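# Move wooden block from bench onto cart floor

## Task

Pick the wooden block up from the bench and put it down lying flat on the cart's floor, at the end with the handle, next to the profiles. The drop flap must stay open, and anything already in place must still be in place at the end. Finish with both grippers released and empty, withdrawn from the cart, and the robot touching nothing. The robot must not fall over or finish leaning.

## Robot and tools

Robot: a Rainbow Robotics RB-Y1. It has a two-wheel differential base with rear casters, a folding torso (squat, shift, pitch, yaw), a head with pan and tilt, and two 7-joint arms with parallel grippers. The base is 0.58 m wide. It extends 0.10 m ahead of the wheel axle and 0.57 m behind it, and sweeps a 0.58 m radius circle when spinning in place. The wrist camera cases stick out sideways and can strike things.

Frames: all positions are in metres. The base frame has its origin on the floor between the drive wheels, x forward, y left, z up. left_hand and right_hand are printed in this frame, at the point between the finger pads. The fingers point along the hand's -z and close along its x. The odometry frame is the base frame as it stood at the start. base_odometry counts wheel rotation only, so slipping and bumps distort it. Heading is in rad, positive counter-clockwise.

Tools:
- move: one action, plus the optional "cameras" and "blocking" arguments. An action is one of: "base" and/or "joints", optionally with min_time_s or contact_limits; "target", optionally with min_time_s; or contact_limits alone. A move with no action only reports state and images.
  - base: {"x_m_s", "turn_rad_s", "for_s"} are velocities held for for_s seconds, then the base stops. This is not a destination. x_m_s is forward speed, 0.005 to 0.4 either sign, or 0. turn_rad_s is positive to the left, 0.02 to 1.509 either sign, or 0. for_s is 0.1 to 5. There is no sideways motion. Acceleration is 0.4 m/s² (turns 0.5 rad/s²), so the base coasts for up to about 1 s (turns about 3.1 s) after for_s. If |x_m_s| + 0.27·|turn_rad_s| exceeds 0.4, both are scaled down. The base does not stop on contact.
  - joints: absolute target angles keyed by joint name (rad; grippers in m, 0 to 0.1 opening). The main ranges: torso_squat_rad 0 to 1.2; torso_shift_rad -0.3 to 0.6; torso_pitch_rad -0.2 to 1.4; torso_yaw_rad -1.5 to 1.5 (lift both arms outward at least 0.2 rad first); left_shoulder_roll_rad 0 to 3.141 (right -3.141 to 0, negative is outward); elbows -2.617 to 0.01; head_pan_rad ±0.523; head_tilt_rad -0.35 to 1.57, positive looks down. The torso also has combined limits: squat+shift ≤ 1.52; squat−shift+pitch ≤ 1.57; shift+0.5·pitch−0.4·squat ≤ 0.7; shift+0.3·pitch−0.5·squat ≤ 0.39.
  - target: one hand only. Give side ("left"/"right"), x, y, z (m, base frame, absolute, -3 to 3) and quat_wxyz (formatted like the printed hand lines). It is solved once into joint angles, so the hand travels on an arc. Break long moves into short steps. A target is always waited for, and it is refused while another move is still running.
  - min_time_s: 0.1 to 8, the shortest duration for arm, head and torso motions.
  - contact_limits: gripper current in mA, 200 to 672.5, keyed left_gripper_m / right_gripper_m. It stays in effect until changed, and a lower value means a softer grip.
  - blocking: false returns within about 0.5 s while the motion continues. A new move overrides only the parts it names.
- wait: seconds 0 to 10, plus cameras. Returns state and images.
- stop: brakes all running motions. Braked joints may keep pressing.
- zoom_image: camera name plus region [x0,y0,x1,y1] in pixels, at most 504×504. It only works on a camera in the latest images.
- read_manual: licence text only.
- finished_scene: scene = the current scene number. It ends the scene irreversibly, and calls after it apply to the next scene.
Cameras: head_camera (896x504), left_wrist_camera, right_wrist_camera, or "all". The "pictures" line gives the image order.

Result lines: "move" is done or the worst status. Hand status: refused (with a reason), reached (within 10 mm and 2°), or short (by how much). Other statuses: off_target means the joint stopped away from its target and may still push. contact_stop (torso only), time_out, and limit_stop_at_<name> are stops you did not command. After one of these, the later move, wait and finished_scene calls in that reply are skipped. A stop on one joint halts its whole group (torso, left arm, right arm). "joint command not followed" means the arm-collision check withheld the command. limit_stop_at_own_body_* is the body guard acting. motor_effort shows wheel load in %; above 30 at rest suggests the wheels are pushing on something. The wrist force/torque readings and external joint torques are uncalibrated indicators of contact or a held load. lidar_m gives 12 distances in 30° sectors, starting straight ahead and going counter-clockwise, at a height of 0.23 m.

Grasping: command an opening at least 0.005 m narrower than the object. A gripper reporting off_target while holding is normal.

Avoid: arms pressing or colliding with each other, including fingers and camera cases (keep about 0.5 rad of outward shoulder roll when both arms reach forward). Avoid driving into furniture, since the wheels can stall and the motors cut out. The upper body can catch under tables, and the robot can tip over. Avoid heavy loads held far forward and hard stops while driving forward. Avoid contact torques reaching joint load limits (elbow 33.8, wrist joints 23.5, shoulders 65.8 N m), which cause a 10 s fault. Avoid motor heat from long stretched or straining poses; a hard stop comes at 80 °C. Don't drop the block or release it while it is moving. The simulation keeps running while you compose replies, and objects can be nudged by random pushes.

Each tool is called after ">>>" as name(argument=value, ...), one argument or row to a line, values as JSON.

## Session

>>> move(
)

Scene clock: 0.00 s.
Joint torques (N m): no reading
External joint torques (N m): no reading
Motor temperatures (°C): left_arm=[31 28 32 36 35 33 38] | right_arm=[34 31 32 30 36 36 34]
Wrist force (N): no reading
Wrist torque (N m): no reading
Wrist force, peak (N): no reading
base_odometry: x=+0.000 y=+0.000 heading=+0.000
lidar_m: 0.65 0.68 1.56 4.82 1.63 1.14 1.08 1.13 1.47 3.50 0.97 0.70
base_status: not commanded
joint_positions: torso_squat_rad=+0.350 torso_shift_rad=+0.000 torso_pitch_rad=+0.000 torso_yaw_rad=+0.000 left_shoulder_pitch_rad=+0.049 left_shoulder_roll_rad=+0.015 left_shoulder_yaw_rad=+0.041 left_elbow_rad=-0.149 left_forearm_roll_rad=+0.010 left_wrist_pitch_rad=-0.019 left_hand_roll_rad=+0.045 left_gripper_m=+0.099 right_shoulder_pitch_rad=-0.033 right_shoulder_roll_rad=-0.038 right_shoulder_yaw_rad=+0.024 right_elbow_rad=-0.125 right_forearm_roll_rad=-0.047 right_wrist_pitch_rad=+0.032 right_hand_roll_rad=-0.022 right_gripper_m=+0.099 head_pan_rad=+0.000 head_tilt_rad=+0.400
joint_status: not commanded
wheel_motors_off: 0
motor_effort: left_wheel=+0 right_wheel=+0
chest: x=-0.2280 y=+0.0001 z=+1.2475 quat_wxyz=(+1.000, +0.000, +0.000, +0.000) (m; base frame)
left_hand: x=-0.1861 y=+0.2354 z=+0.5638 quat_wxyz=(+0.997, +0.009, -0.062, +0.055) (m; base frame)
right_hand: x=-0.1506 y=-0.2464 z=+0.5666 quat_wxyz=(+0.998, -0.015, -0.063, -0.016) (m; base frame)
pictures: head_camera, left_wrist_camera, right_wrist_camera

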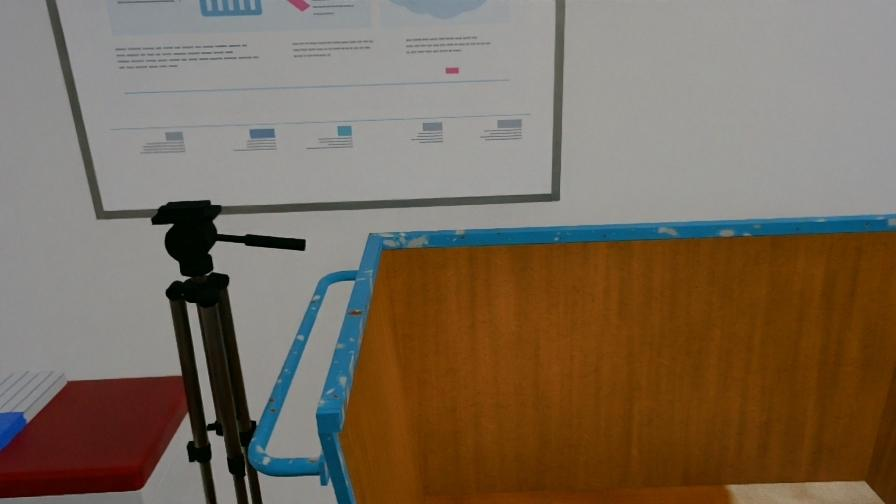

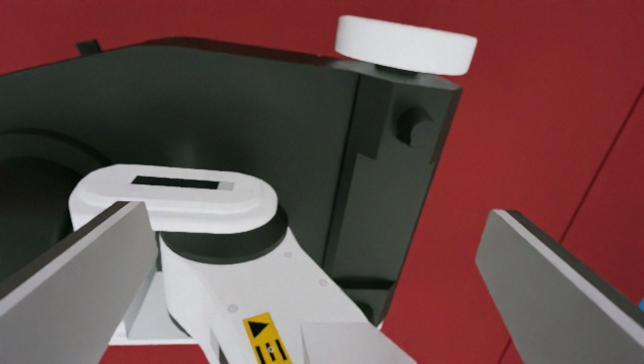

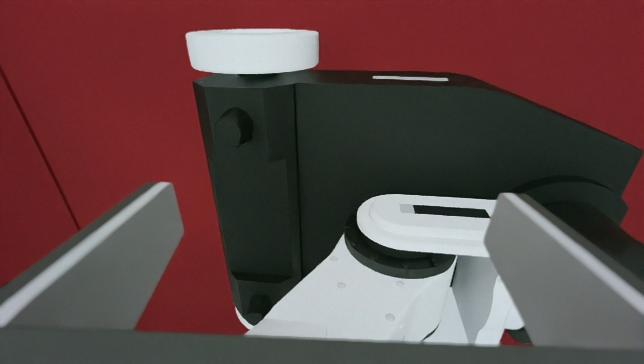

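>>> move(
  joints={"head_tilt_rad":0.8},
  cameras=["head_camera"],
)

>>> move(
  joints={"head_tilt_rad":0.7,"head_pan_rad":0.52},
  cameras=["head_camera"],
)

>>> move(
  joints={"head_tilt_rad":0.7,"head_pan_rad":-0.52},
  cameras=["head_camera"],
)

Scene clock: 2.17 s.
Joint torques (N m): left_arm=[-0.88 0.09 0.99 0.1 -0.04 -0.53 0.08] | right_arm=[-2.25 -0.74 -0.57 0.07 -0.1 -0.21 -0.07]
External joint torques (N m): left_arm=[-0.25 -0.57 0.95 0.09 -0.04 -0.18 0.08] | right_arm=[0.01 0.75 -0.52 0.38 -0.14 0.08 -0.07]
Motor temperatures (°C): left_arm=[31 28 32 36 35 33 38] | right_arm=[34 31 32 30 36 36 34]
Wrist force (N): left_arm=[0.3 1.8 -7.6] | right_arm=[-1.6 1.2 -4.6]
Wrist torque (N m): left_arm=[-0.32 0.18 0.09] | right_arm=[-0.10 -0.05 -0.06]
Wrist force, peak (N): left_arm=[-0.2 1.9 -8.4] | right_arm=[-2.1 1.1 -5.4]
move: done
base_odometry: x=+0.000 y=+0.000 heading=+0.000
lidar_m: 0.65 0.66 1.56 4.82 1.62 1.14 1.06 1.11 1.47 3.50 0.98 0.69
base_status: not commanded
joint_positions: torso_squat_rad=+0.350 torso_shift_rad=+0.000 torso_pitch_rad=+0.000 torso_yaw_rad=+0.000 left_shoulder_pitch_rad=+0.049 left_shoulder_roll_rad=+0.015 left_shoulder_yaw_rad=+0.041 left_elbow_rad=-0.149 left_forearm_roll_rad=+0.010 left_wrist_pitch_rad=-0.019 left_hand_roll_rad=+0.045 left_gripper_m=+0.099 right_shoulder_pitch_rad=-0.033 right_shoulder_roll_rad=-0.038 right_shoulder_yaw_rad=+0.024 right_elbow_rad=-0.125 right_forearm_roll_rad=-0.047 right_wrist_pitch_rad=+0.032 right_hand_roll_rad=-0.022 right_gripper_m=+0.099 head_pan_rad=+0.000 head_tilt_rad=+0.800
joint_status: all done
wheel_motors_off: 0
motor_effort: left_wheel=+0(1) right_wheel=+0(3)
chest: x=-0.2280 y=+0.0001 z=+1.2475 quat_wxyz=(+1.000, +0.000, +0.000, +0.000) (m; base frame)
left_hand: x=-0.1861 y=+0.2354 z=+0.5638 quat_wxyz=(+0.997, +0.009, -0.062, +0.055) (m; base frame)
right_hand: x=-0.1506 y=-0.2464 z=+0.5666 quat_wxyz=(+0.998, -0.015, -0.063, -0.016) (m; base frame)
pictures: head_camera
camera_calibration:
head_camera: T_world_to_cam=[[-0.00443635, -0.999504, -0.0311766, 0.0434261], [-0.676342, 0.0259634, -0.73613, 0.977865], [0.736575, 0.0178203, -0.676122, 1.07557], [0, 0, 0, 1]] pos_world=[-0.130674, -0.00115112, 1.44841]

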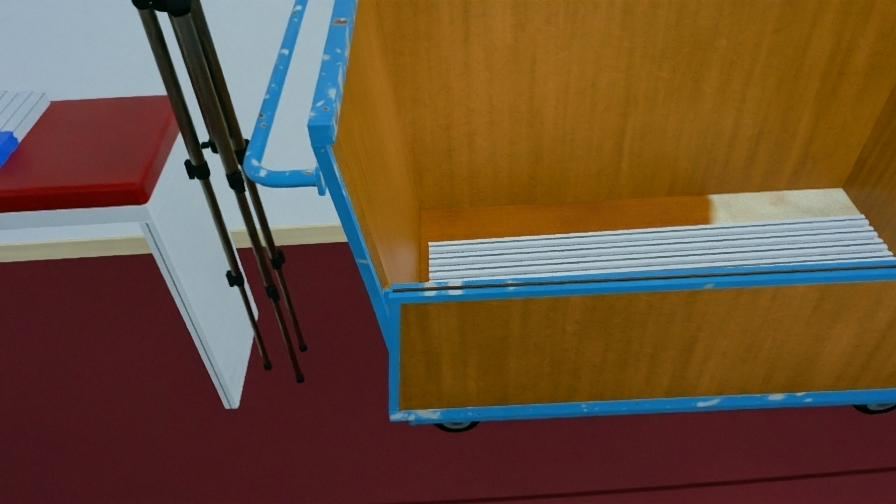

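Scene clock: 3.17 s.
Joint torques (N m): left_arm=[-0.87 -0.03 0.74 0.16 -0.05 -0.6 0.01] | right_arm=[-1.9 -0.99 -0.75 0.06 -0.06 -0.32 -0.15]
External joint torques (N m): left_arm=[-0.24 -0.69 0.7 0.14 -0.05 -0.25 0.02] | right_arm=[0.36 0.5 -0.7 0.37 -0.1 -0.03 -0.16]
Motor temperatures (°C): left_arm=[31 28 32 36 35 33 38] | right_arm=[34 31 32 30 36 36 34]
Wrist force (N): left_arm=[0.0 1.2 -6.9] | right_arm=[-1.8 1.1 -4.8]
Wrist torque (N m): left_arm=[-0.30 0.11 0.09] | right_arm=[-0.11 -0.06 -0.10]
Wrist force, peak (N): left_arm=[-0.2 1.4 -8.4] | right_arm=[-2.1 1.2 -5.4]
move: done
base_odometry: x=+0.000 y=+0.000 heading=+0.000
lidar_m: 0.64 0.67 1.55 4.83 1.63 1.14 1.08 1.13 1.47 3.52 0.98 0.69
base_status: not commanded
joint_positions: torso_squat_rad=+0.350 torso_shift_rad=+0.000 torso_pitch_rad=+0.000 torso_yaw_rad=+0.000 left_shoulder_pitch_rad=+0.049 left_shoulder_roll_rad=+0.015 left_shoulder_yaw_rad=+0.041 left_elbow_rad=-0.149 left_forearm_roll_rad=+0.010 left_wrist_pitch_rad=-0.019 left_hand_roll_rad=+0.045 left_gripper_m=+0.099 right_shoulder_pitch_rad=-0.033 right_shoulder_roll_rad=-0.038 right_shoulder_yaw_rad=+0.024 right_elbow_rad=-0.125 right_forearm_roll_rad=-0.047 right_wrist_pitch_rad=+0.032 right_hand_roll_rad=-0.022 right_gripper_m=+0.099 head_pan_rad=+0.520 head_tilt_rad=+0.700
joint_status: all done
wheel_motors_off: 0
motor_effort: left_wheel=+1(1) right_wheel=+0(2)
chest: x=-0.2280 y=+0.0001 z=+1.2475 quat_wxyz=(+1.000, +0.000, +0.000, +0.000) (m; base frame)
left_hand: x=-0.1861 y=+0.2354 z=+0.5638 quat_wxyz=(+0.997, +0.009, -0.062, +0.055) (m; base frame)
right_hand: x=-0.1506 y=-0.2464 z=+0.5666 quat_wxyz=(+0.998, -0.015, -0.063, -0.016) (m; base frame)
pictures: head_camera
camera_calibration:
head_camera: T_world_to_cam=[[0.495443, -0.868071, -0.0314483, 0.146782], [-0.533229, -0.275356, -0.799904, 1.09972], [0.685714, 0.413076, -0.599304, 0.953836], [0, 0, 0, 1]] pos_world=[-0.14038, 0.0362239, 1.45592]

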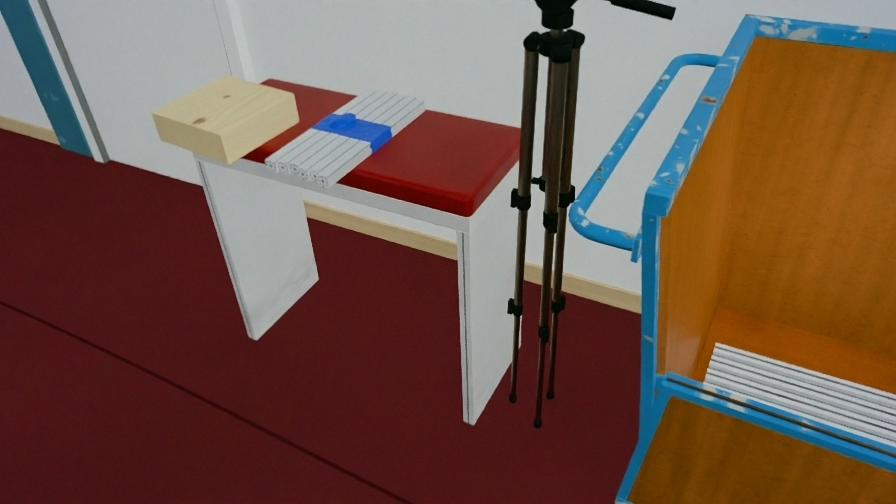

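Scene clock: 4.53 s.
Joint torques (N m): left_arm=[-0.88 -0.45 0.55 0.09 -0.12 -0.54 -0.03] | right_arm=[-2.13 -0.93 -0.73 -0.02 -0.05 -0.23 -0.07]
External joint torques (N m): left_arm=[-0.25 -1.11 0.51 0.07 -0.12 -0.19 -0.03] | right_arm=[0.12 0.57 -0.68 0.29 -0.08 0.06 -0.08]
Motor temperatures (°C): left_arm=[31 28 32 36 35 33 38] | right_arm=[34 31 32 30 36 36 34]
Wrist force (N): left_arm=[0.1 1.8 -7.3] | right_arm=[-2.0 0.9 -5.2]
Wrist torque (N m): left_arm=[-0.40 0.15 0.08] | right_arm=[-0.07 -0.09 -0.07]
Wrist force, peak (N): left_arm=[0.3 1.8 -8.5] | right_arm=[-1.6 1.5 -5.6]
move: done
base_odometry: x=+0.000 y=+0.000 heading=+0.000
lidar_m: 0.65 0.68 1.57 4.83 1.63 1.14 1.08 1.12 1.48 3.53 0.98 0.69
base_status: not commanded
joint_positions: torso_squat_rad=+0.350 torso_shift_rad=+0.000 torso_pitch_rad=+0.000 torso_yaw_rad=+0.000 left_shoulder_pitch_rad=+0.049 left_shoulder_roll_rad=+0.015 left_shoulder_yaw_rad=+0.041 left_elbow_rad=-0.149 left_forearm_roll_rad=+0.010 left_wrist_pitch_rad=-0.019 left_hand_roll_rad=+0.045 left_gripper_m=+0.099 right_shoulder_pitch_rad=-0.033 right_shoulder_roll_rad=-0.038 right_shoulder_yaw_rad=+0.024 right_elbow_rad=-0.125 right_forearm_roll_rad=-0.047 right_wrist_pitch_rad=+0.032 right_hand_roll_rad=-0.022 right_gripper_m=+0.099 head_pan_rad=-0.520 head_tilt_rad=+0.700
joint_status: all done
wheel_motors_off: 0
motor_effort: left_wheel=+0(1) right_wheel=-2(2)
chest: x=-0.2280 y=+0.0001 z=+1.2475 quat_wxyz=(+1.000, +0.000, +0.000, +0.000) (m; base frame)
left_hand: x=-0.1861 y=+0.2354 z=+0.5638 quat_wxyz=(+0.997, +0.009, -0.062, +0.055) (m; base frame)
right_hand: x=-0.1506 y=-0.2464 z=+0.5666 quat_wxyz=(+0.998, -0.015, -0.063, -0.016) (m; base frame)
pictures: head_camera
camera_calibration:
head_camera: T_world_to_cam=[[-0.497734, -0.866759, -0.031459, -0.057845], [-0.507354, 0.320382, -0.799967, 1.10502], [0.703457, -0.38221, -0.599219, 0.957513], [0, 0, 0, 1]] pos_world=[-0.141724, -0.0381954, 1.45592]

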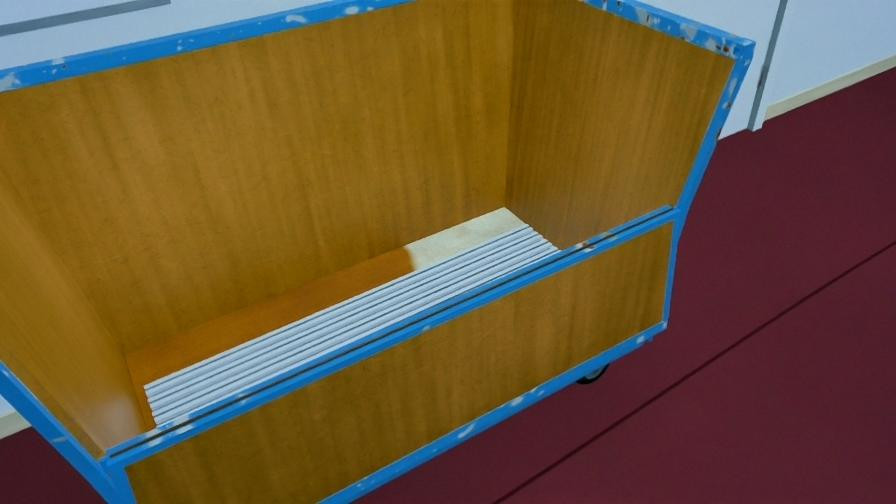

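>>> move(
  joints={"head_tilt_rad":0.75,"head_pan_rad":0.0,"torso_squat_rad":0.0},
  cameras=["head_camera"],
)

>>> move(
  joints={"head_tilt_rad":0.6,"head_pan_rad":-0.4,"torso_pitch_rad":0.4},
  cameras=["head_camera"],
)

>>> move(
  joints={"head_tilt_rad":0.4,"head_pan_rad":0.5,"torso_pitch_rad":0.4},
  cameras=["head_camera"],
)

Scene clock: 16.67 s.
Joint torques (N m): left_arm=[-0.92 0 0.86 0.07 -0.07 -0.62 0.01] | right_arm=[-1.85 -0.88 -0.49 0.05 -0.02 -0.17 -0.01]
External joint torques (N m): left_arm=[-0.29 -0.66 0.82 0.06 -0.07 -0.27 0.02] | right_arm=[0.4 0.61 -0.44 0.36 -0.06 0.12 -0.01]
Motor temperatures (°C): left_arm=[31 28 32 36 35 33 38] | right_arm=[34 31 32 30 36 36 34]
Wrist force (N): left_arm=[-0.7 0.8 -7.7] | right_arm=[-2.0 1.1 -5.1]
Wrist torque (N m): left_arm=[-0.22 0.06 0.03] | right_arm=[-0.10 -0.09 -0.08]
Wrist force, peak (N): left_arm=[0.0 1.5 -8.4] | right_arm=[-2.0 1.0 -5.6]
move: done
base_odometry: x=+0.000 y=+0.000 heading=+0.000
lidar_m: 0.64 0.68 1.56 4.83 1.62 1.15 1.07 1.12 1.48 3.50 0.98 0.68
base_status: not commanded
joint_positions: torso_squat_rad=+0.000 torso_shift_rad=+0.000 torso_pitch_rad=+0.000 torso_yaw_rad=+0.000 left_shoulder_pitch_rad=+0.049 left_shoulder_roll_rad=+0.015 left_shoulder_yaw_rad=+0.041 left_elbow_rad=-0.149 left_forearm_roll_rad=+0.010 left_wrist_pitch_rad=-0.019 left_hand_roll_rad=+0.045 left_gripper_m=+0.099 right_shoulder_pitch_rad=-0.033 right_shoulder_roll_rad=-0.038 right_shoulder_yaw_rad=+0.024 right_elbow_rad=-0.125 right_forearm_roll_rad=-0.047 right_wrist_pitch_rad=+0.032 right_hand_roll_rad=-0.022 right_gripper_m=+0.099 head_pan_rad=+0.000 head_tilt_rad=+0.750
joint_status: all done
wheel_motors_off: 0
motor_effort: left_wheel=+0(1) right_wheel=-1(2)
chest: x=-0.2279 y=+0.0001 z=+1.2899 quat_wxyz=(+1.000, +0.000, +0.000, +0.000) (m; base frame)
left_hand: x=-0.1862 y=+0.2354 z=+0.6063 quat_wxyz=(+0.997, +0.009, -0.062, +0.055) (m; base frame)
right_hand: x=-0.1506 y=-0.2464 z=+0.6091 quat_wxyz=(+0.998, -0.015, -0.062, -0.016) (m; base frame)
pictures: head_camera
camera_calibration:
head_camera: T_world_to_cam=[[-0.00287676, -0.999504, -0.0313571, 0.04534], [-0.638848, 0.025961, -0.768895, 1.0657], [0.769328, 0.0178205, -0.638606, 1.05507], [0, 0, 0, 1]] pos_world=[-0.130744, -0.00115113, 1.49461]

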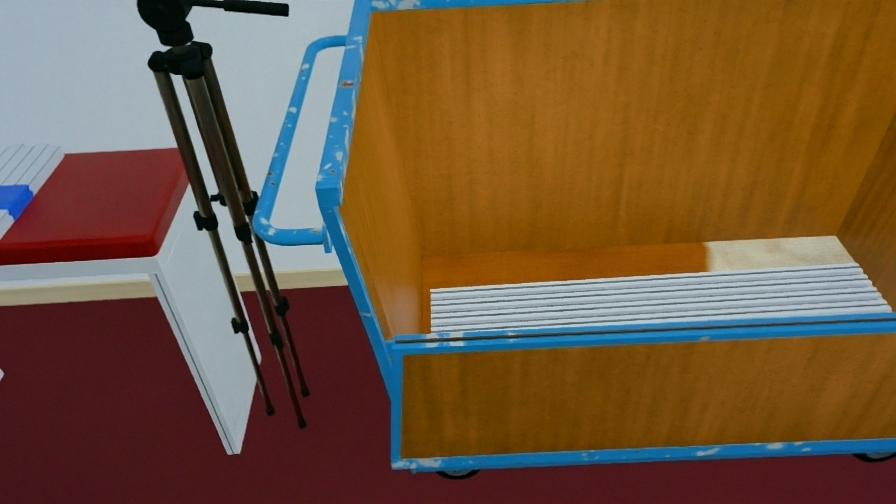

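Scene clock: 18.80 s.
Joint torques (N m): left_arm=[8.81 0.14 0.98 4.51 -0.09 0.23 -0.07] | right_arm=[8.6 -0.74 -0.99 4.37 -0.25 0.54 -0.15]
External joint torques (N m): left_arm=[-1.34 -0.65 0.84 0.29 -0.09 -0.21 -0.09] | right_arm=[0.17 0.53 -0.8 0.69 -0.19 0.08 -0.13]
Motor temperatures (°C): left_arm=[31 28 32 36 35 33 38] | right_arm=[34 31 32 30 36 36 34]
Wrist force (N): left_arm=[1.7 0.2 -7.9] | right_arm=[0.8 1.5 -4.9]
Wrist torque (N m): left_arm=[-0.16 0.20 0.05] | right_arm=[-0.13 0.11 -0.08]
Wrist force, peak (N): left_arm=[-0.3 1.4 -8.4] | right_arm=[-1.8 1.5 -5.4]
move: done
base_odometry: x=+0.000 y=+0.000 heading=+0.000
lidar_m: 0.64 0.67 1.55 4.85 1.62 1.15 1.07 1.12 1.47 3.49 0.98 0.69
base_status: not commanded
joint_positions: torso_squat_rad=+0.000 torso_shift_rad=+0.000 torso_pitch_rad=+0.400 torso_yaw_rad=+0.000 left_shoulder_pitch_rad=+0.049 left_shoulder_roll_rad=+0.015 left_shoulder_yaw_rad=+0.041 left_elbow_rad=-0.149 left_forearm_roll_rad=+0.010 left_wrist_pitch_rad=-0.019 left_hand_roll_rad=+0.045 left_gripper_m=+0.099 right_shoulder_pitch_rad=-0.033 right_shoulder_roll_rad=-0.038 right_shoulder_yaw_rad=+0.024 right_elbow_rad=-0.125 right_forearm_roll_rad=-0.047 right_wrist_pitch_rad=+0.032 right_hand_roll_rad=-0.022 right_gripper_m=+0.099 head_pan_rad=-0.400 head_tilt_rad=+0.600
joint_status: all done
wheel_motors_off: 0
motor_effort: left_wheel=+0(1) right_wheel=+0(2)
chest: x=-0.1075 y=+0.0001 z=+1.2655 quat_wxyz=(+0.980, +0.000, +0.199, +0.000) (m; base frame)
left_hand: x=-0.3352 y=+0.2354 z=+0.6195 quat_wxyz=(+0.989, +0.019, +0.138, +0.052) (m; base frame)
right_hand: x=-0.3013 y=-0.2464 z=+0.6082 quat_wxyz=(+0.990, -0.018, +0.137, -0.013) (m; base frame)
pictures: head_camera
camera_calibration:
head_camera: T_world_to_cam=[[-0.369171, -0.921326, 0.121951, -0.180086], [-0.762245, 0.225097, -0.606889, 0.919135], [0.531692, -0.317002, -0.785375, 1.08201], [0, 0, 0, 1]] pos_world=[0.0588255, -0.0298123, 1.42956]

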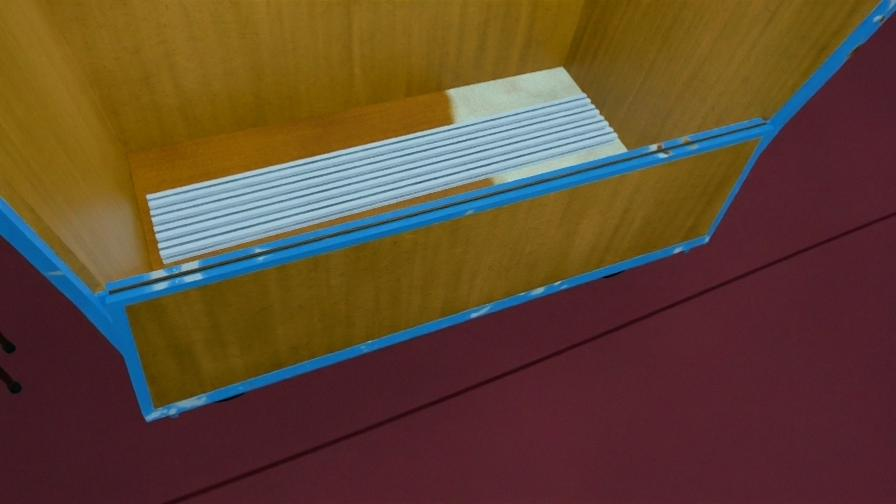

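Scene clock: 20.07 s.
Joint torques (N m): left_arm=[8.56 -0.17 0.8 4.55 -0.02 0.26 -0.03] | right_arm=[8.62 -0.55 -1 4.37 -0.19 0.55 -0.1]
External joint torques (N m): left_arm=[-1.59 -0.96 0.67 0.33 -0.03 -0.18 -0.05] | right_arm=[0.2 0.72 -0.8 0.69 -0.13 0.08 -0.09]
Motor temperatures (°C): left_arm=[31 28 32 36 35 33 38] | right_arm=[34 31 32 30 36 36 34]
Wrist force (N): left_arm=[2.3 0.4 -7.8] | right_arm=[0.5 1.4 -5.3]
Wrist torque (N m): left_arm=[-0.26 0.25 0.02] | right_arm=[-0.11 0.07 -0.09]
Wrist force, peak (N): left_arm=[2.9 0.8 -8.2] | right_arm=[0.9 1.5 -5.4]
move: done
base_odometry: x=+0.000 y=+0.000 heading=+0.000
lidar_m: 0.64 0.69 1.56 4.82 1.62 1.14 1.08 1.12 1.47 3.52 0.98 0.69
base_status: not commanded
joint_positions: torso_squat_rad=+0.000 torso_shift_rad=+0.000 torso_pitch_rad=+0.400 torso_yaw_rad=+0.000 left_shoulder_pitch_rad=+0.049 left_shoulder_roll_rad=+0.015 left_shoulder_yaw_rad=+0.041 left_elbow_rad=-0.149 left_forearm_roll_rad=+0.010 left_wrist_pitch_rad=-0.019 left_hand_roll_rad=+0.045 left_gripper_m=+0.099 right_shoulder_pitch_rad=-0.033 right_shoulder_roll_rad=-0.038 right_shoulder_yaw_rad=+0.024 right_elbow_rad=-0.125 right_forearm_roll_rad=-0.047 right_wrist_pitch_rad=+0.032 right_hand_roll_rad=-0.022 right_gripper_m=+0.099 head_pan_rad=+0.500 head_tilt_rad=+0.400
joint_status: all done
wheel_motors_off: 0
motor_effort: left_wheel=+1(1) right_wheel=-2(2)
chest: x=-0.1075 y=+0.0001 z=+1.2655 quat_wxyz=(+0.980, +0.000, +0.199, +0.000) (m; base frame)
left_hand: x=-0.3352 y=+0.2354 z=+0.6195 quat_wxyz=(+0.989, +0.019, +0.138, +0.052) (m; base frame)
right_hand: x=-0.3013 y=-0.2464 z=+0.6082 quat_wxyz=(+0.990, -0.018, +0.137, -0.013) (m; base frame)
pictures: head_camera
camera_calibration:
head_camera: T_world_to_cam=[[0.435947, -0.873326, -0.217377, 0.316538], [-0.649937, -0.138434, -0.747273, 1.12252], [0.622521, 0.467053, -0.627957, 0.855903], [0, 0, 0, 1]] pos_world=[0.0587592, 0.0320841, 1.44511]

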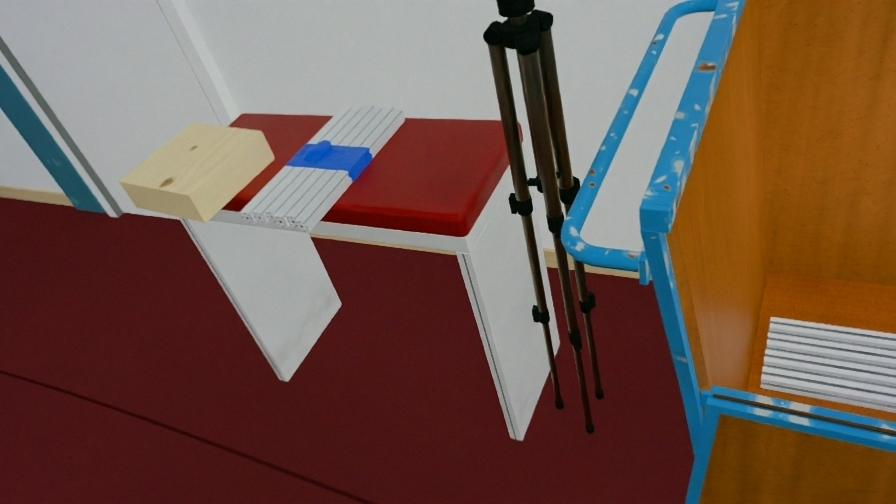

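>>> move(
  joints={"torso_squat_rad":0.48,"torso_shift_rad":0.18,"torso_pitch_rad":0.4,"head_pan_rad":0.0,"head_tilt_rad":0.5,"left_shoulder_roll_rad":0.25,"right_shoulder_roll_rad":-0.25,"left_shoulder_pitch_rad":-0.4,"right_shoulder_pitch_rad":-0.4,"left_elbow_rad":-1.0,"right_elbow_rad":-1.0},
  cameras=["head_camera"],
)

>>> move(
  target={"side":"left","x":0.42,"y":0.22,"z":0.745,"quat_wxyz":[0.9982,-0.06,0,0]},
  cameras=[],
)

>>> move(
  target={"side":"right","x":0.42,"y":-0.22,"z":0.745,"quat_wxyz":[0.9982,0.06,0,0]},
)

Scene clock: 57.30 s.
Joint torques (N m): left_arm=[-7.39 4.02 2.79 -7.4 -0.02 -1.66 -0.03] | right_arm=[-6.98 -5.02 -2.73 -7.52 0.02 -1.49 -0.01]
External joint torques (N m): left_arm=[1.51 -2.01 0.58 0.73 -0.07 0.04 0.02] | right_arm=[1.33 0.6 -0.66 -0.07 -0.17 0.06 -0.05]
Motor temperatures (°C): left_arm=[31 28 32 36 35 33 38] | right_arm=[34 31 32 31 36 36 34]
Wrist force (N): left_arm=[-4.7 0.9 -4.0] | right_arm=[-5.6 1.7 -2.6]
Wrist torque (N m): left_arm=[-0.30 -0.12 0.15] | right_arm=[-0.20 -0.28 -0.11]
Wrist force, peak (N): left_arm=[-0.7 1.1 -8.8] | right_arm=[-6.6 1.8 -2.6]
move: done
base_odometry: x=+0.000 y=+0.000 heading=+0.000
lidar_m: 0.65 0.68 1.55 4.83 1.62 1.14 1.07 1.12 1.47 3.50 0.99 0.69
base_status: not commanded
joint_positions: torso_squat_rad=+0.480 torso_shift_rad=+0.180 torso_pitch_rad=+0.400 torso_yaw_rad=+0.000 left_shoulder_pitch_rad=-0.400 left_shoulder_roll_rad=+0.250 left_shoulder_yaw_rad=+0.041 left_elbow_rad=-1.000 left_forearm_roll_rad=+0.010 left_wrist_pitch_rad=-0.019 left_hand_roll_rad=+0.045 left_gripper_m=+0.099 right_shoulder_pitch_rad=-0.400 right_shoulder_roll_rad=-0.250 right_shoulder_yaw_rad=+0.024 right_elbow_rad=-1.000 right_forearm_roll_rad=-0.047 right_wrist_pitch_rad=+0.032 right_hand_roll_rad=-0.022 right_gripper_m=+0.099 head_pan_rad=+0.000 head_tilt_rad=+0.500
joint_status: all done
wheel_motors_off: 0
motor_effort: left_wheel=-1(9) right_wheel=+0(9)
chest: x=+0.0037 y=+0.0001 z=+1.1764 quat_wxyz=(+0.980, +0.000, +0.199, +0.000) (m; base frame)
left_hand: x=+0.4639 y=+0.3041 z=+0.6975 quat_wxyz=(+0.869, +0.061, -0.485, -0.072) (m; base frame)
right_hand: x=+0.4541 y=-0.2798 z=+0.6819 quat_wxyz=(+0.883, -0.045, -0.459, +0.092) (m; base frame)
pictures: head_camera
camera_calibration:
head_camera: T_world_to_cam=[[-0.00752897, -0.999504, -0.0305764, 0.0412187], [-0.746479, 0.0259634, -0.664902, 1.02664], [0.665366, 0.0178186, -0.746305, 0.886396], [0, 0, 0, 1]] pos_world=[0.176896, -0.00125111, 1.34539]

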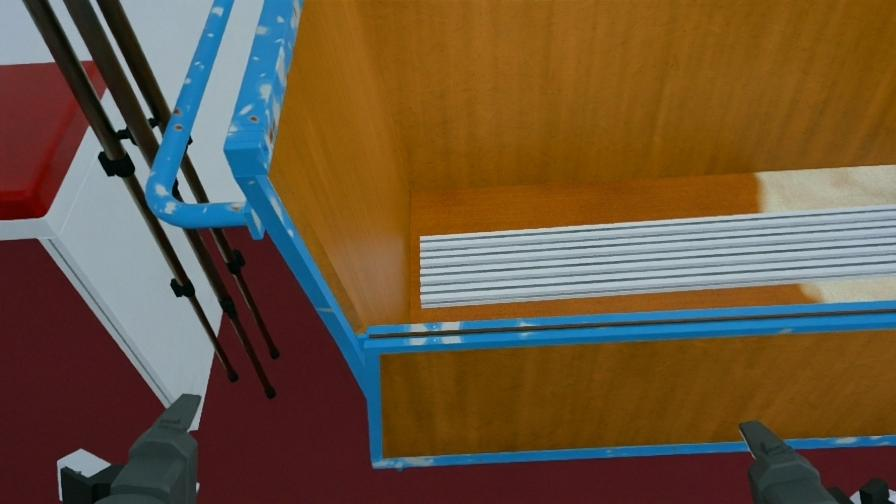

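Scene clock: 59.00 s.
Joint torques (N m): left_arm=[-13.52 5.19 3.06 -8.17 0.12 -0.66 0.25] | right_arm=[-7.34 -5.24 -2.22 -7.88 0.1 -1.54 0.03]
External joint torques (N m): left_arm=[2.07 -1.14 0.63 0.4 -0.14 -0.53 0.25] | right_arm=[0.97 0.39 -0.14 -0.44 -0.1 0 -0.01]
Motor temperatures (°C): left_arm=[31 28 32 36 35 33 38] | right_arm=[34 31 32 31 36 36 34]
Wrist force (N): left_arm=[1.7 2.2 -7.1] | right_arm=[-5.9 2.0 -2.7]
Wrist torque (N m): left_arm=[-0.38 0.25 0.10] | right_arm=[-0.22 -0.27 -0.12]
Wrist force, peak (N): left_arm=[0.6 3.2 -7.9] | right_arm=[-6.3 1.5 -2.9]
move: done
base_odometry: x=+0.000 y=+0.000 heading=+0.000
lidar_m: 0.65 0.68 1.56 4.83 1.62 1.14 1.07 1.12 1.48 3.50 0.98 0.68
base_status: not commanded
joint_positions: torso_squat_rad=+0.480 torso_shift_rad=+0.180 torso_pitch_rad=+0.400 torso_yaw_rad=+0.000 left_shoulder_pitch_rad=-0.767 left_shoulder_roll_rad=+0.297 left_shoulder_yaw_rad=+0.043 left_elbow_rad=-1.199 left_forearm_roll_rad=+0.376 left_wrist_pitch_rad=+1.535 left_hand_roll_rad=+0.109 left_gripper_m=+0.099 right_shoulder_pitch_rad=-0.400 right_shoulder_roll_rad=-0.250 right_shoulder_yaw_rad=+0.024 right_elbow_rad=-1.000 right_forearm_roll_rad=-0.047 right_wrist_pitch_rad=+0.032 right_hand_roll_rad=-0.022 right_gripper_m=+0.099 head_pan_rad=+0.000 head_tilt_rad=+0.500
joint_status: all done
wheel_motors_off: 0
motor_effort: left_wheel=-1(3) right_wheel=-1(3)
chest: x=+0.0037 y=+0.0001 z=+1.1764 quat_wxyz=(+0.980, +0.000, +0.199, +0.000) (m; base frame)
left_hand: x=+0.4200 y=+0.2199 z=+0.7453 quat_wxyz=(+0.998, -0.060, -0.001, +0.000) (m; base frame)
left_hand_status: reached (checked arc, planned for 1.3 s): 0 mm and 0.1 deg off.
right_hand: x=+0.4540 y=-0.2799 z=+0.6818 quat_wxyz=(+0.883, -0.045, -0.459, +0.092) (m; base frame)
pictures: none
No camera images: "cameras" was empty.

Scene clock: 60.77 s.
Joint torques (N m): left_arm=[-13.79 5.17 3.19 -8.13 0.16 -0.57 0.19] | right_arm=[-14.78 -7.02 -4.1 -8.37 0 -0.14 -0.12]
External joint torques (N m): left_arm=[1.8 -1.17 0.75 0.44 -0.1 -0.44 0.19] | right_arm=[0.16 -0.29 -1.57 -0.5 -0.01 -0.06 -0.12]
Motor temperatures (°C): left_arm=[31 28 32 36 35 33 38] | right_arm=[34 31 32 31 36 36 34]
Wrist force (N): left_arm=[1.2 1.9 -7.1] | right_arm=[-0.9 0.1 -5.1]
Wrist torque (N m): left_arm=[-0.41 0.20 0.06] | right_arm=[-0.07 0.02 -0.08]
Wrist force, peak (N): left_arm=[1.2 2.2 -8.3] | right_arm=[-7.5 2.4 -2.1]
move: done
base_odometry: x=+0.000 y=+0.000 heading=+0.000
lidar_m: 0.65 0.69 1.56 4.85 1.63 1.12 1.08 1.12 1.49 3.52 0.99 0.68
base_status: not commanded
joint_positions: torso_squat_rad=+0.480 torso_shift_rad=+0.180 torso_pitch_rad=+0.400 torso_yaw_rad=+0.000 left_shoulder_pitch_rad=-0.767 left_shoulder_roll_rad=+0.297 left_shoulder_yaw_rad=+0.043 left_elbow_rad=-1.199 left_forearm_roll_rad=+0.376 left_wrist_pitch_rad=+1.535 left_hand_roll_rad=+0.109 left_gripper_m=+0.099 right_shoulder_pitch_rad=-0.767 right_shoulder_roll_rad=-0.325 right_shoulder_yaw_rad=+0.001 right_elbow_rad=-1.197 right_forearm_roll_rad=-0.417 right_wrist_pitch_rad=+1.523 right_hand_roll_rad=-0.136 right_gripper_m=+0.099 head_pan_rad=+0.000 head_tilt_rad=+0.500
joint_status: all done
wheel_motors_off: 0
motor_effort: left_wheel=+0(1) right_wheel=+0(3)
chest: x=+0.0037 y=+0.0001 z=+1.1764 quat_wxyz=(+0.980, +0.000, +0.199, +0.000) (m; base frame)
left_hand: x=+0.4200 y=+0.2200 z=+0.7452 quat_wxyz=(+0.998, -0.060, -0.001, +0.000) (m; base frame)
right_hand: x=+0.4199 y=-0.2198 z=+0.7451 quat_wxyz=(+0.998, +0.060, +0.000, +0.000) (m; base frame)
right_hand_status: reached (checked arc, planned for 1.3 s): 0 mm and 0.0 deg off.
pictures: head_camera, left_wrist_camera, right_wrist_camera
camera_calibration:
head_camera: T_world_to_cam=[[-0.00752897, -0.999504, -0.0305764, 0.0412187], [-0.746479, 0.0259634, -0.664902, 1.02664], [0.665366, 0.0178186, -0.746305, 0.886396], [0, 0, 0, 1]] pos_world=[0.176896, -0.00125111, 1.34539]
left_wrist_camera: T_world_to_cam=[[0.999609, 0.025748, -0.0108586, -0.417922], [0.027397, -0.826518, 0.562243, -0.21974], [0.00550175, -0.562321, -0.826901, 0.810121], [0, 0, 0, 1]] pos_world=[0.419322, 0.284689, 0.788899]
right_wrist_camera: T_world_to_cam=[[-0.999217, -0.0259204, -0.0298903, 0.434933], [-0.0387401, 0.794373, 0.606194, -0.233696], [0.00803127, 0.606877, -0.794755, 0.794291], [0, 0, 0, 1]] pos_world=[0.41916, -0.285122, 0.785932]

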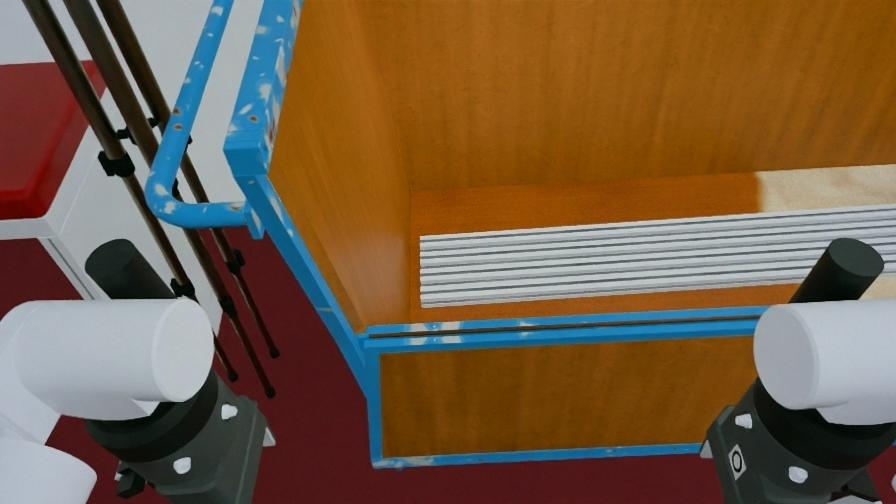

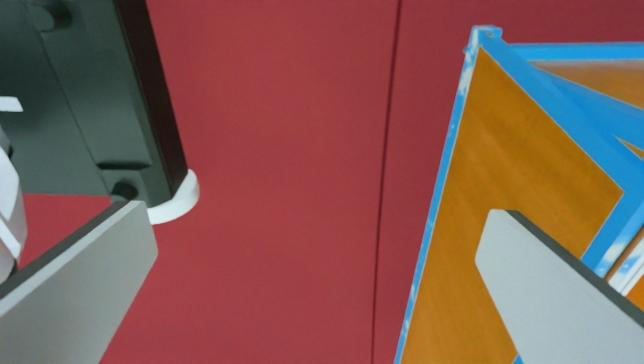

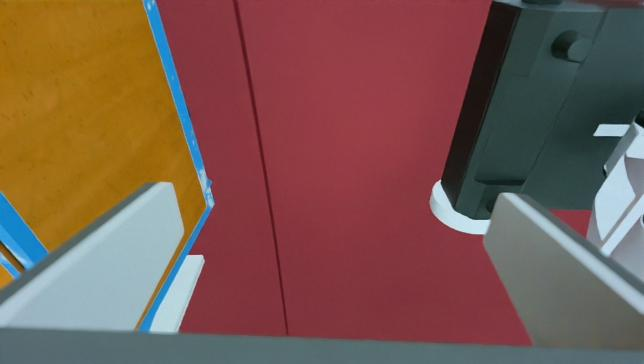

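>>> move(
  base={"turn_rad_s":0.8,"for_s":1.963},
  cameras=[],
)

>>> move(
  base={"x_m_s":0.3,"for_s":4.37},
  cameras=[],
)

>>> move(
  base={"turn_rad_s":-0.8,"for_s":1.963},
  cameras=["head_camera"],
)

Scene clock: 67.37 s.
Joint torques (N m): left_arm=[-13.58 4.67 3.02 -8.28 0.22 -0.53 0.27] | right_arm=[-14.61 -6.73 -3.94 -8.39 0.03 -0.01 -0.2]
External joint torques (N m): left_arm=[2.02 -1.66 0.59 0.29 -0.04 -0.4 0.27] | right_arm=[0.33 0 -1.41 -0.51 0.01 0.07 -0.21]
Motor temperatures (°C): left_arm=[31 28 32 36 35 33 38] | right_arm=[35 31 32 31 36 36 34]
Wrist force (N): left_arm=[1.1 2.3 -6.9] | right_arm=[-0.8 0.5 -5.0]
Wrist torque (N m): left_arm=[-0.40 0.20 0.10] | right_arm=[-0.10 0.05 -0.09]
Wrist force, peak (N): left_arm=[1.5 3.0 -8.3] | right_arm=[-0.3 0.4 -5.7]
move: done
base_odometry: x=+0.000 y=+0.000 heading=+1.573
lidar_m: 5.04 1.60 1.14 1.07 1.09 1.47 3.68 0.98 0.70 0.67 1.03 1.56
base_status: done (sent for 1.97 of 1.97 s)
joint_positions: torso_squat_rad=+0.480 torso_shift_rad=+0.180 torso_pitch_rad=+0.400 torso_yaw_rad=+0.000 left_shoulder_pitch_rad=-0.767 left_shoulder_roll_rad=+0.297 left_shoulder_yaw_rad=+0.043 left_elbow_rad=-1.199 left_forearm_roll_rad=+0.376 left_wrist_pitch_rad=+1.535 left_hand_roll_rad=+0.109 left_gripper_m=+0.099 right_shoulder_pitch_rad=-0.767 right_shoulder_roll_rad=-0.325 right_shoulder_yaw_rad=+0.001 right_elbow_rad=-1.197 right_forearm_roll_rad=-0.417 right_wrist_pitch_rad=+1.523 right_hand_roll_rad=-0.136 right_gripper_m=+0.099 head_pan_rad=+0.000 head_tilt_rad=+0.500
joint_status: not commanded
wheel_motors_off: 0
motor_effort: left_wheel=-3(31) right_wheel=+14(35)
chest: x=+0.0037 y=+0.0001 z=+1.1764 quat_wxyz=(+0.980, +0.000, +0.199, +0.000) (m; base frame)
left_hand: x=+0.4200 y=+0.2200 z=+0.7453 quat_wxyz=(+0.998, -0.060, -0.001, +0.000) (m; base frame)
right_hand: x=+0.4199 y=-0.2198 z=+0.7451 quat_wxyz=(+0.998, +0.060, +0.000, +0.000) (m; base frame)
pictures: none
No camera images: "cameras" was empty.

Scene clock: 72.83 s.
Joint torques (N m): left_arm=[-13.72 5.1 3.28 -8.29 0.15 -0.46 0.16] | right_arm=[-15.18 -6.49 -4.22 -8.36 -0.1 -0.04 -0.14]
External joint torques (N m): left_arm=[1.87 -1.23 0.85 0.28 -0.1 -0.33 0.17] | right_arm=[-0.25 0.24 -1.68 -0.49 -0.11 0.04 -0.14]
Motor temperatures (°C): left_arm=[31 28 32 36 35 33 38] | right_arm=[35 31 32 31 36 36 34]
Wrist force (N): left_arm=[0.1 2.0 -7.3] | right_arm=[-0.6 0.1 -5.0]
Wrist torque (N m): left_arm=[-0.35 0.06 0.09] | right_arm=[-0.05 0.05 -0.11]
Wrist force, peak (N): left_arm=[1.6 2.5 -8.5] | right_arm=[-0.8 -0.1 -5.8]
move: done
base_odometry: x=-0.003 y=+1.310 heading=+1.573
lidar_m: 4.31 1.67 1.19 1.12 1.17 1.55 3.83 1.33 1.10 0.82 1.43 1.92
base_status: done (sent for 4.37 of 4.37 s)
joint_positions: torso_squat_rad=+0.480 torso_shift_rad=+0.180 torso_pitch_rad=+0.400 torso_yaw_rad=+0.000 left_shoulder_pitch_rad=-0.767 left_shoulder_roll_rad=+0.297 left_shoulder_yaw_rad=+0.043 left_elbow_rad=-1.199 left_forearm_roll_rad=+0.376 left_wrist_pitch_rad=+1.535 left_hand_roll_rad=+0.109 left_gripper_m=+0.099 right_shoulder_pitch_rad=-0.767 right_shoulder_roll_rad=-0.325 right_shoulder_yaw_rad=+0.001 right_elbow_rad=-1.197 right_forearm_roll_rad=-0.417 right_wrist_pitch_rad=+1.523 right_hand_roll_rad=-0.136 right_gripper_m=+0.099 head_pan_rad=+0.000 head_tilt_rad=+0.500
joint_status: not commanded
wheel_motors_off: 0
motor_effort: left_wheel=+8(30) right_wheel=-7(44)
chest: x=+0.0037 y=+0.0001 z=+1.1764 quat_wxyz=(+0.980, +0.000, +0.199, +0.000) (m; base frame)
left_hand: x=+0.4200 y=+0.2200 z=+0.7452 quat_wxyz=(+0.998, -0.060, -0.001, +0.000) (m; base frame)
right_hand: x=+0.4199 y=-0.2199 z=+0.7450 quat_wxyz=(+0.998, +0.060, +0.000, +0.000) (m; base frame)
pictures: none
No camera images: "cameras" was empty.

Scene clock: 76.73 s.
Joint torques (N m): left_arm=[-14.05 4.85 3.03 -8.27 0.15 -0.43 0.17] | right_arm=[-15.5 -6.57 -4.27 -8.35 -0.06 -0.07 -0.15]
External joint torques (N m): left_arm=[1.54 -1.48 0.6 0.3 -0.1 -0.29 0.17] | right_arm=[-0.56 0.17 -1.73 -0.48 -0.07 0.01 -0.15]
Motor temperatures (°C): left_arm=[31 28 32 36 35 33 38] | right_arm=[35 31 32 31 36 36 34]
Wrist force (N): left_arm=[0.5 2.0 -7.4] | right_arm=[-0.9 -0.2 -4.8]
Wrist torque (N m): left_arm=[-0.35 0.17 0.08] | right_arm=[-0.02 0.01 -0.10]
Wrist force, peak (N): left_arm=[1.0 2.3 -8.4] | right_arm=[-0.3 0.3 -5.6]
move: done
base_odometry: x=-0.003 y=+1.310 heading=+0.001
lidar_m: 0.81 1.44 1.91 4.31 1.71 1.20 1.14 1.18 1.55 3.68 1.31 1.09
base_status: done (sent for 1.97 of 1.97 s)
joint_positions: torso_squat_rad=+0.480 torso_shift_rad=+0.180 torso_pitch_rad=+0.400 torso_yaw_rad=+0.000 left_shoulder_pitch_rad=-0.767 left_shoulder_roll_rad=+0.297 left_shoulder_yaw_rad=+0.043 left_elbow_rad=-1.199 left_forearm_roll_rad=+0.376 left_wrist_pitch_rad=+1.535 left_hand_roll_rad=+0.109 left_gripper_m=+0.099 right_shoulder_pitch_rad=-0.767 right_shoulder_roll_rad=-0.325 right_shoulder_yaw_rad=+0.001 right_elbow_rad=-1.197 right_forearm_roll_rad=-0.417 right_wrist_pitch_rad=+1.523 right_hand_roll_rad=-0.136 right_gripper_m=+0.099 head_pan_rad=+0.000 head_tilt_rad=+0.500
joint_status: not commanded
wheel_motors_off: 0
motor_effort: left_wheel=+17(34) right_wheel=-5(37)
chest: x=+0.0037 y=+0.0001 z=+1.1764 quat_wxyz=(+0.980, +0.000, +0.199, +0.000) (m; base frame)
left_hand: x=+0.4200 y=+0.2200 z=+0.7452 quat_wxyz=(+0.998, -0.060, -0.001, +0.000) (m; base frame)
right_hand: x=+0.4199 y=-0.2199 z=+0.7450 quat_wxyz=(+0.998, +0.060, +0.000, +0.000) (m; base frame)
pictures: head_camera
camera_calibration:
head_camera: T_world_to_cam=[[-0.00752782, -0.999504, -0.0305758, 0.0412177], [-0.74653, 0.0259608, -0.664845, 1.02657], [0.665309, 0.0178209, -0.746355, 0.886473], [0, 0, 0, 1]] pos_world=[0.176896, -0.00125113, 1.34539]

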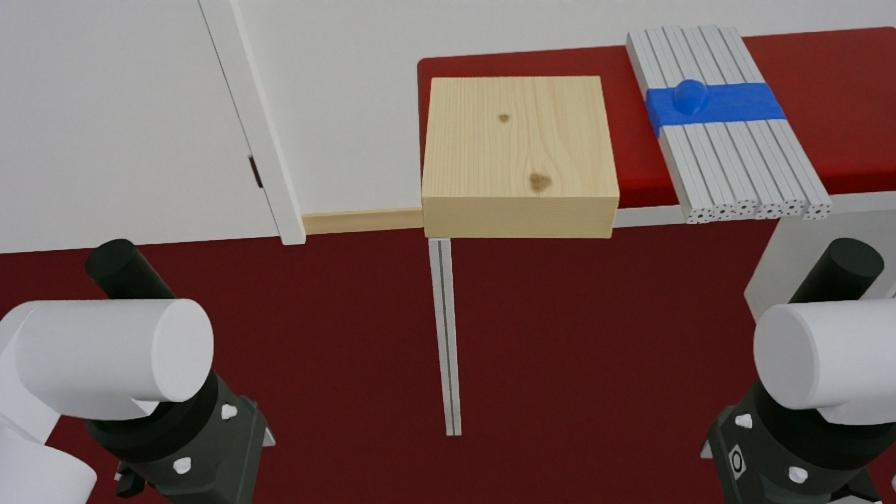

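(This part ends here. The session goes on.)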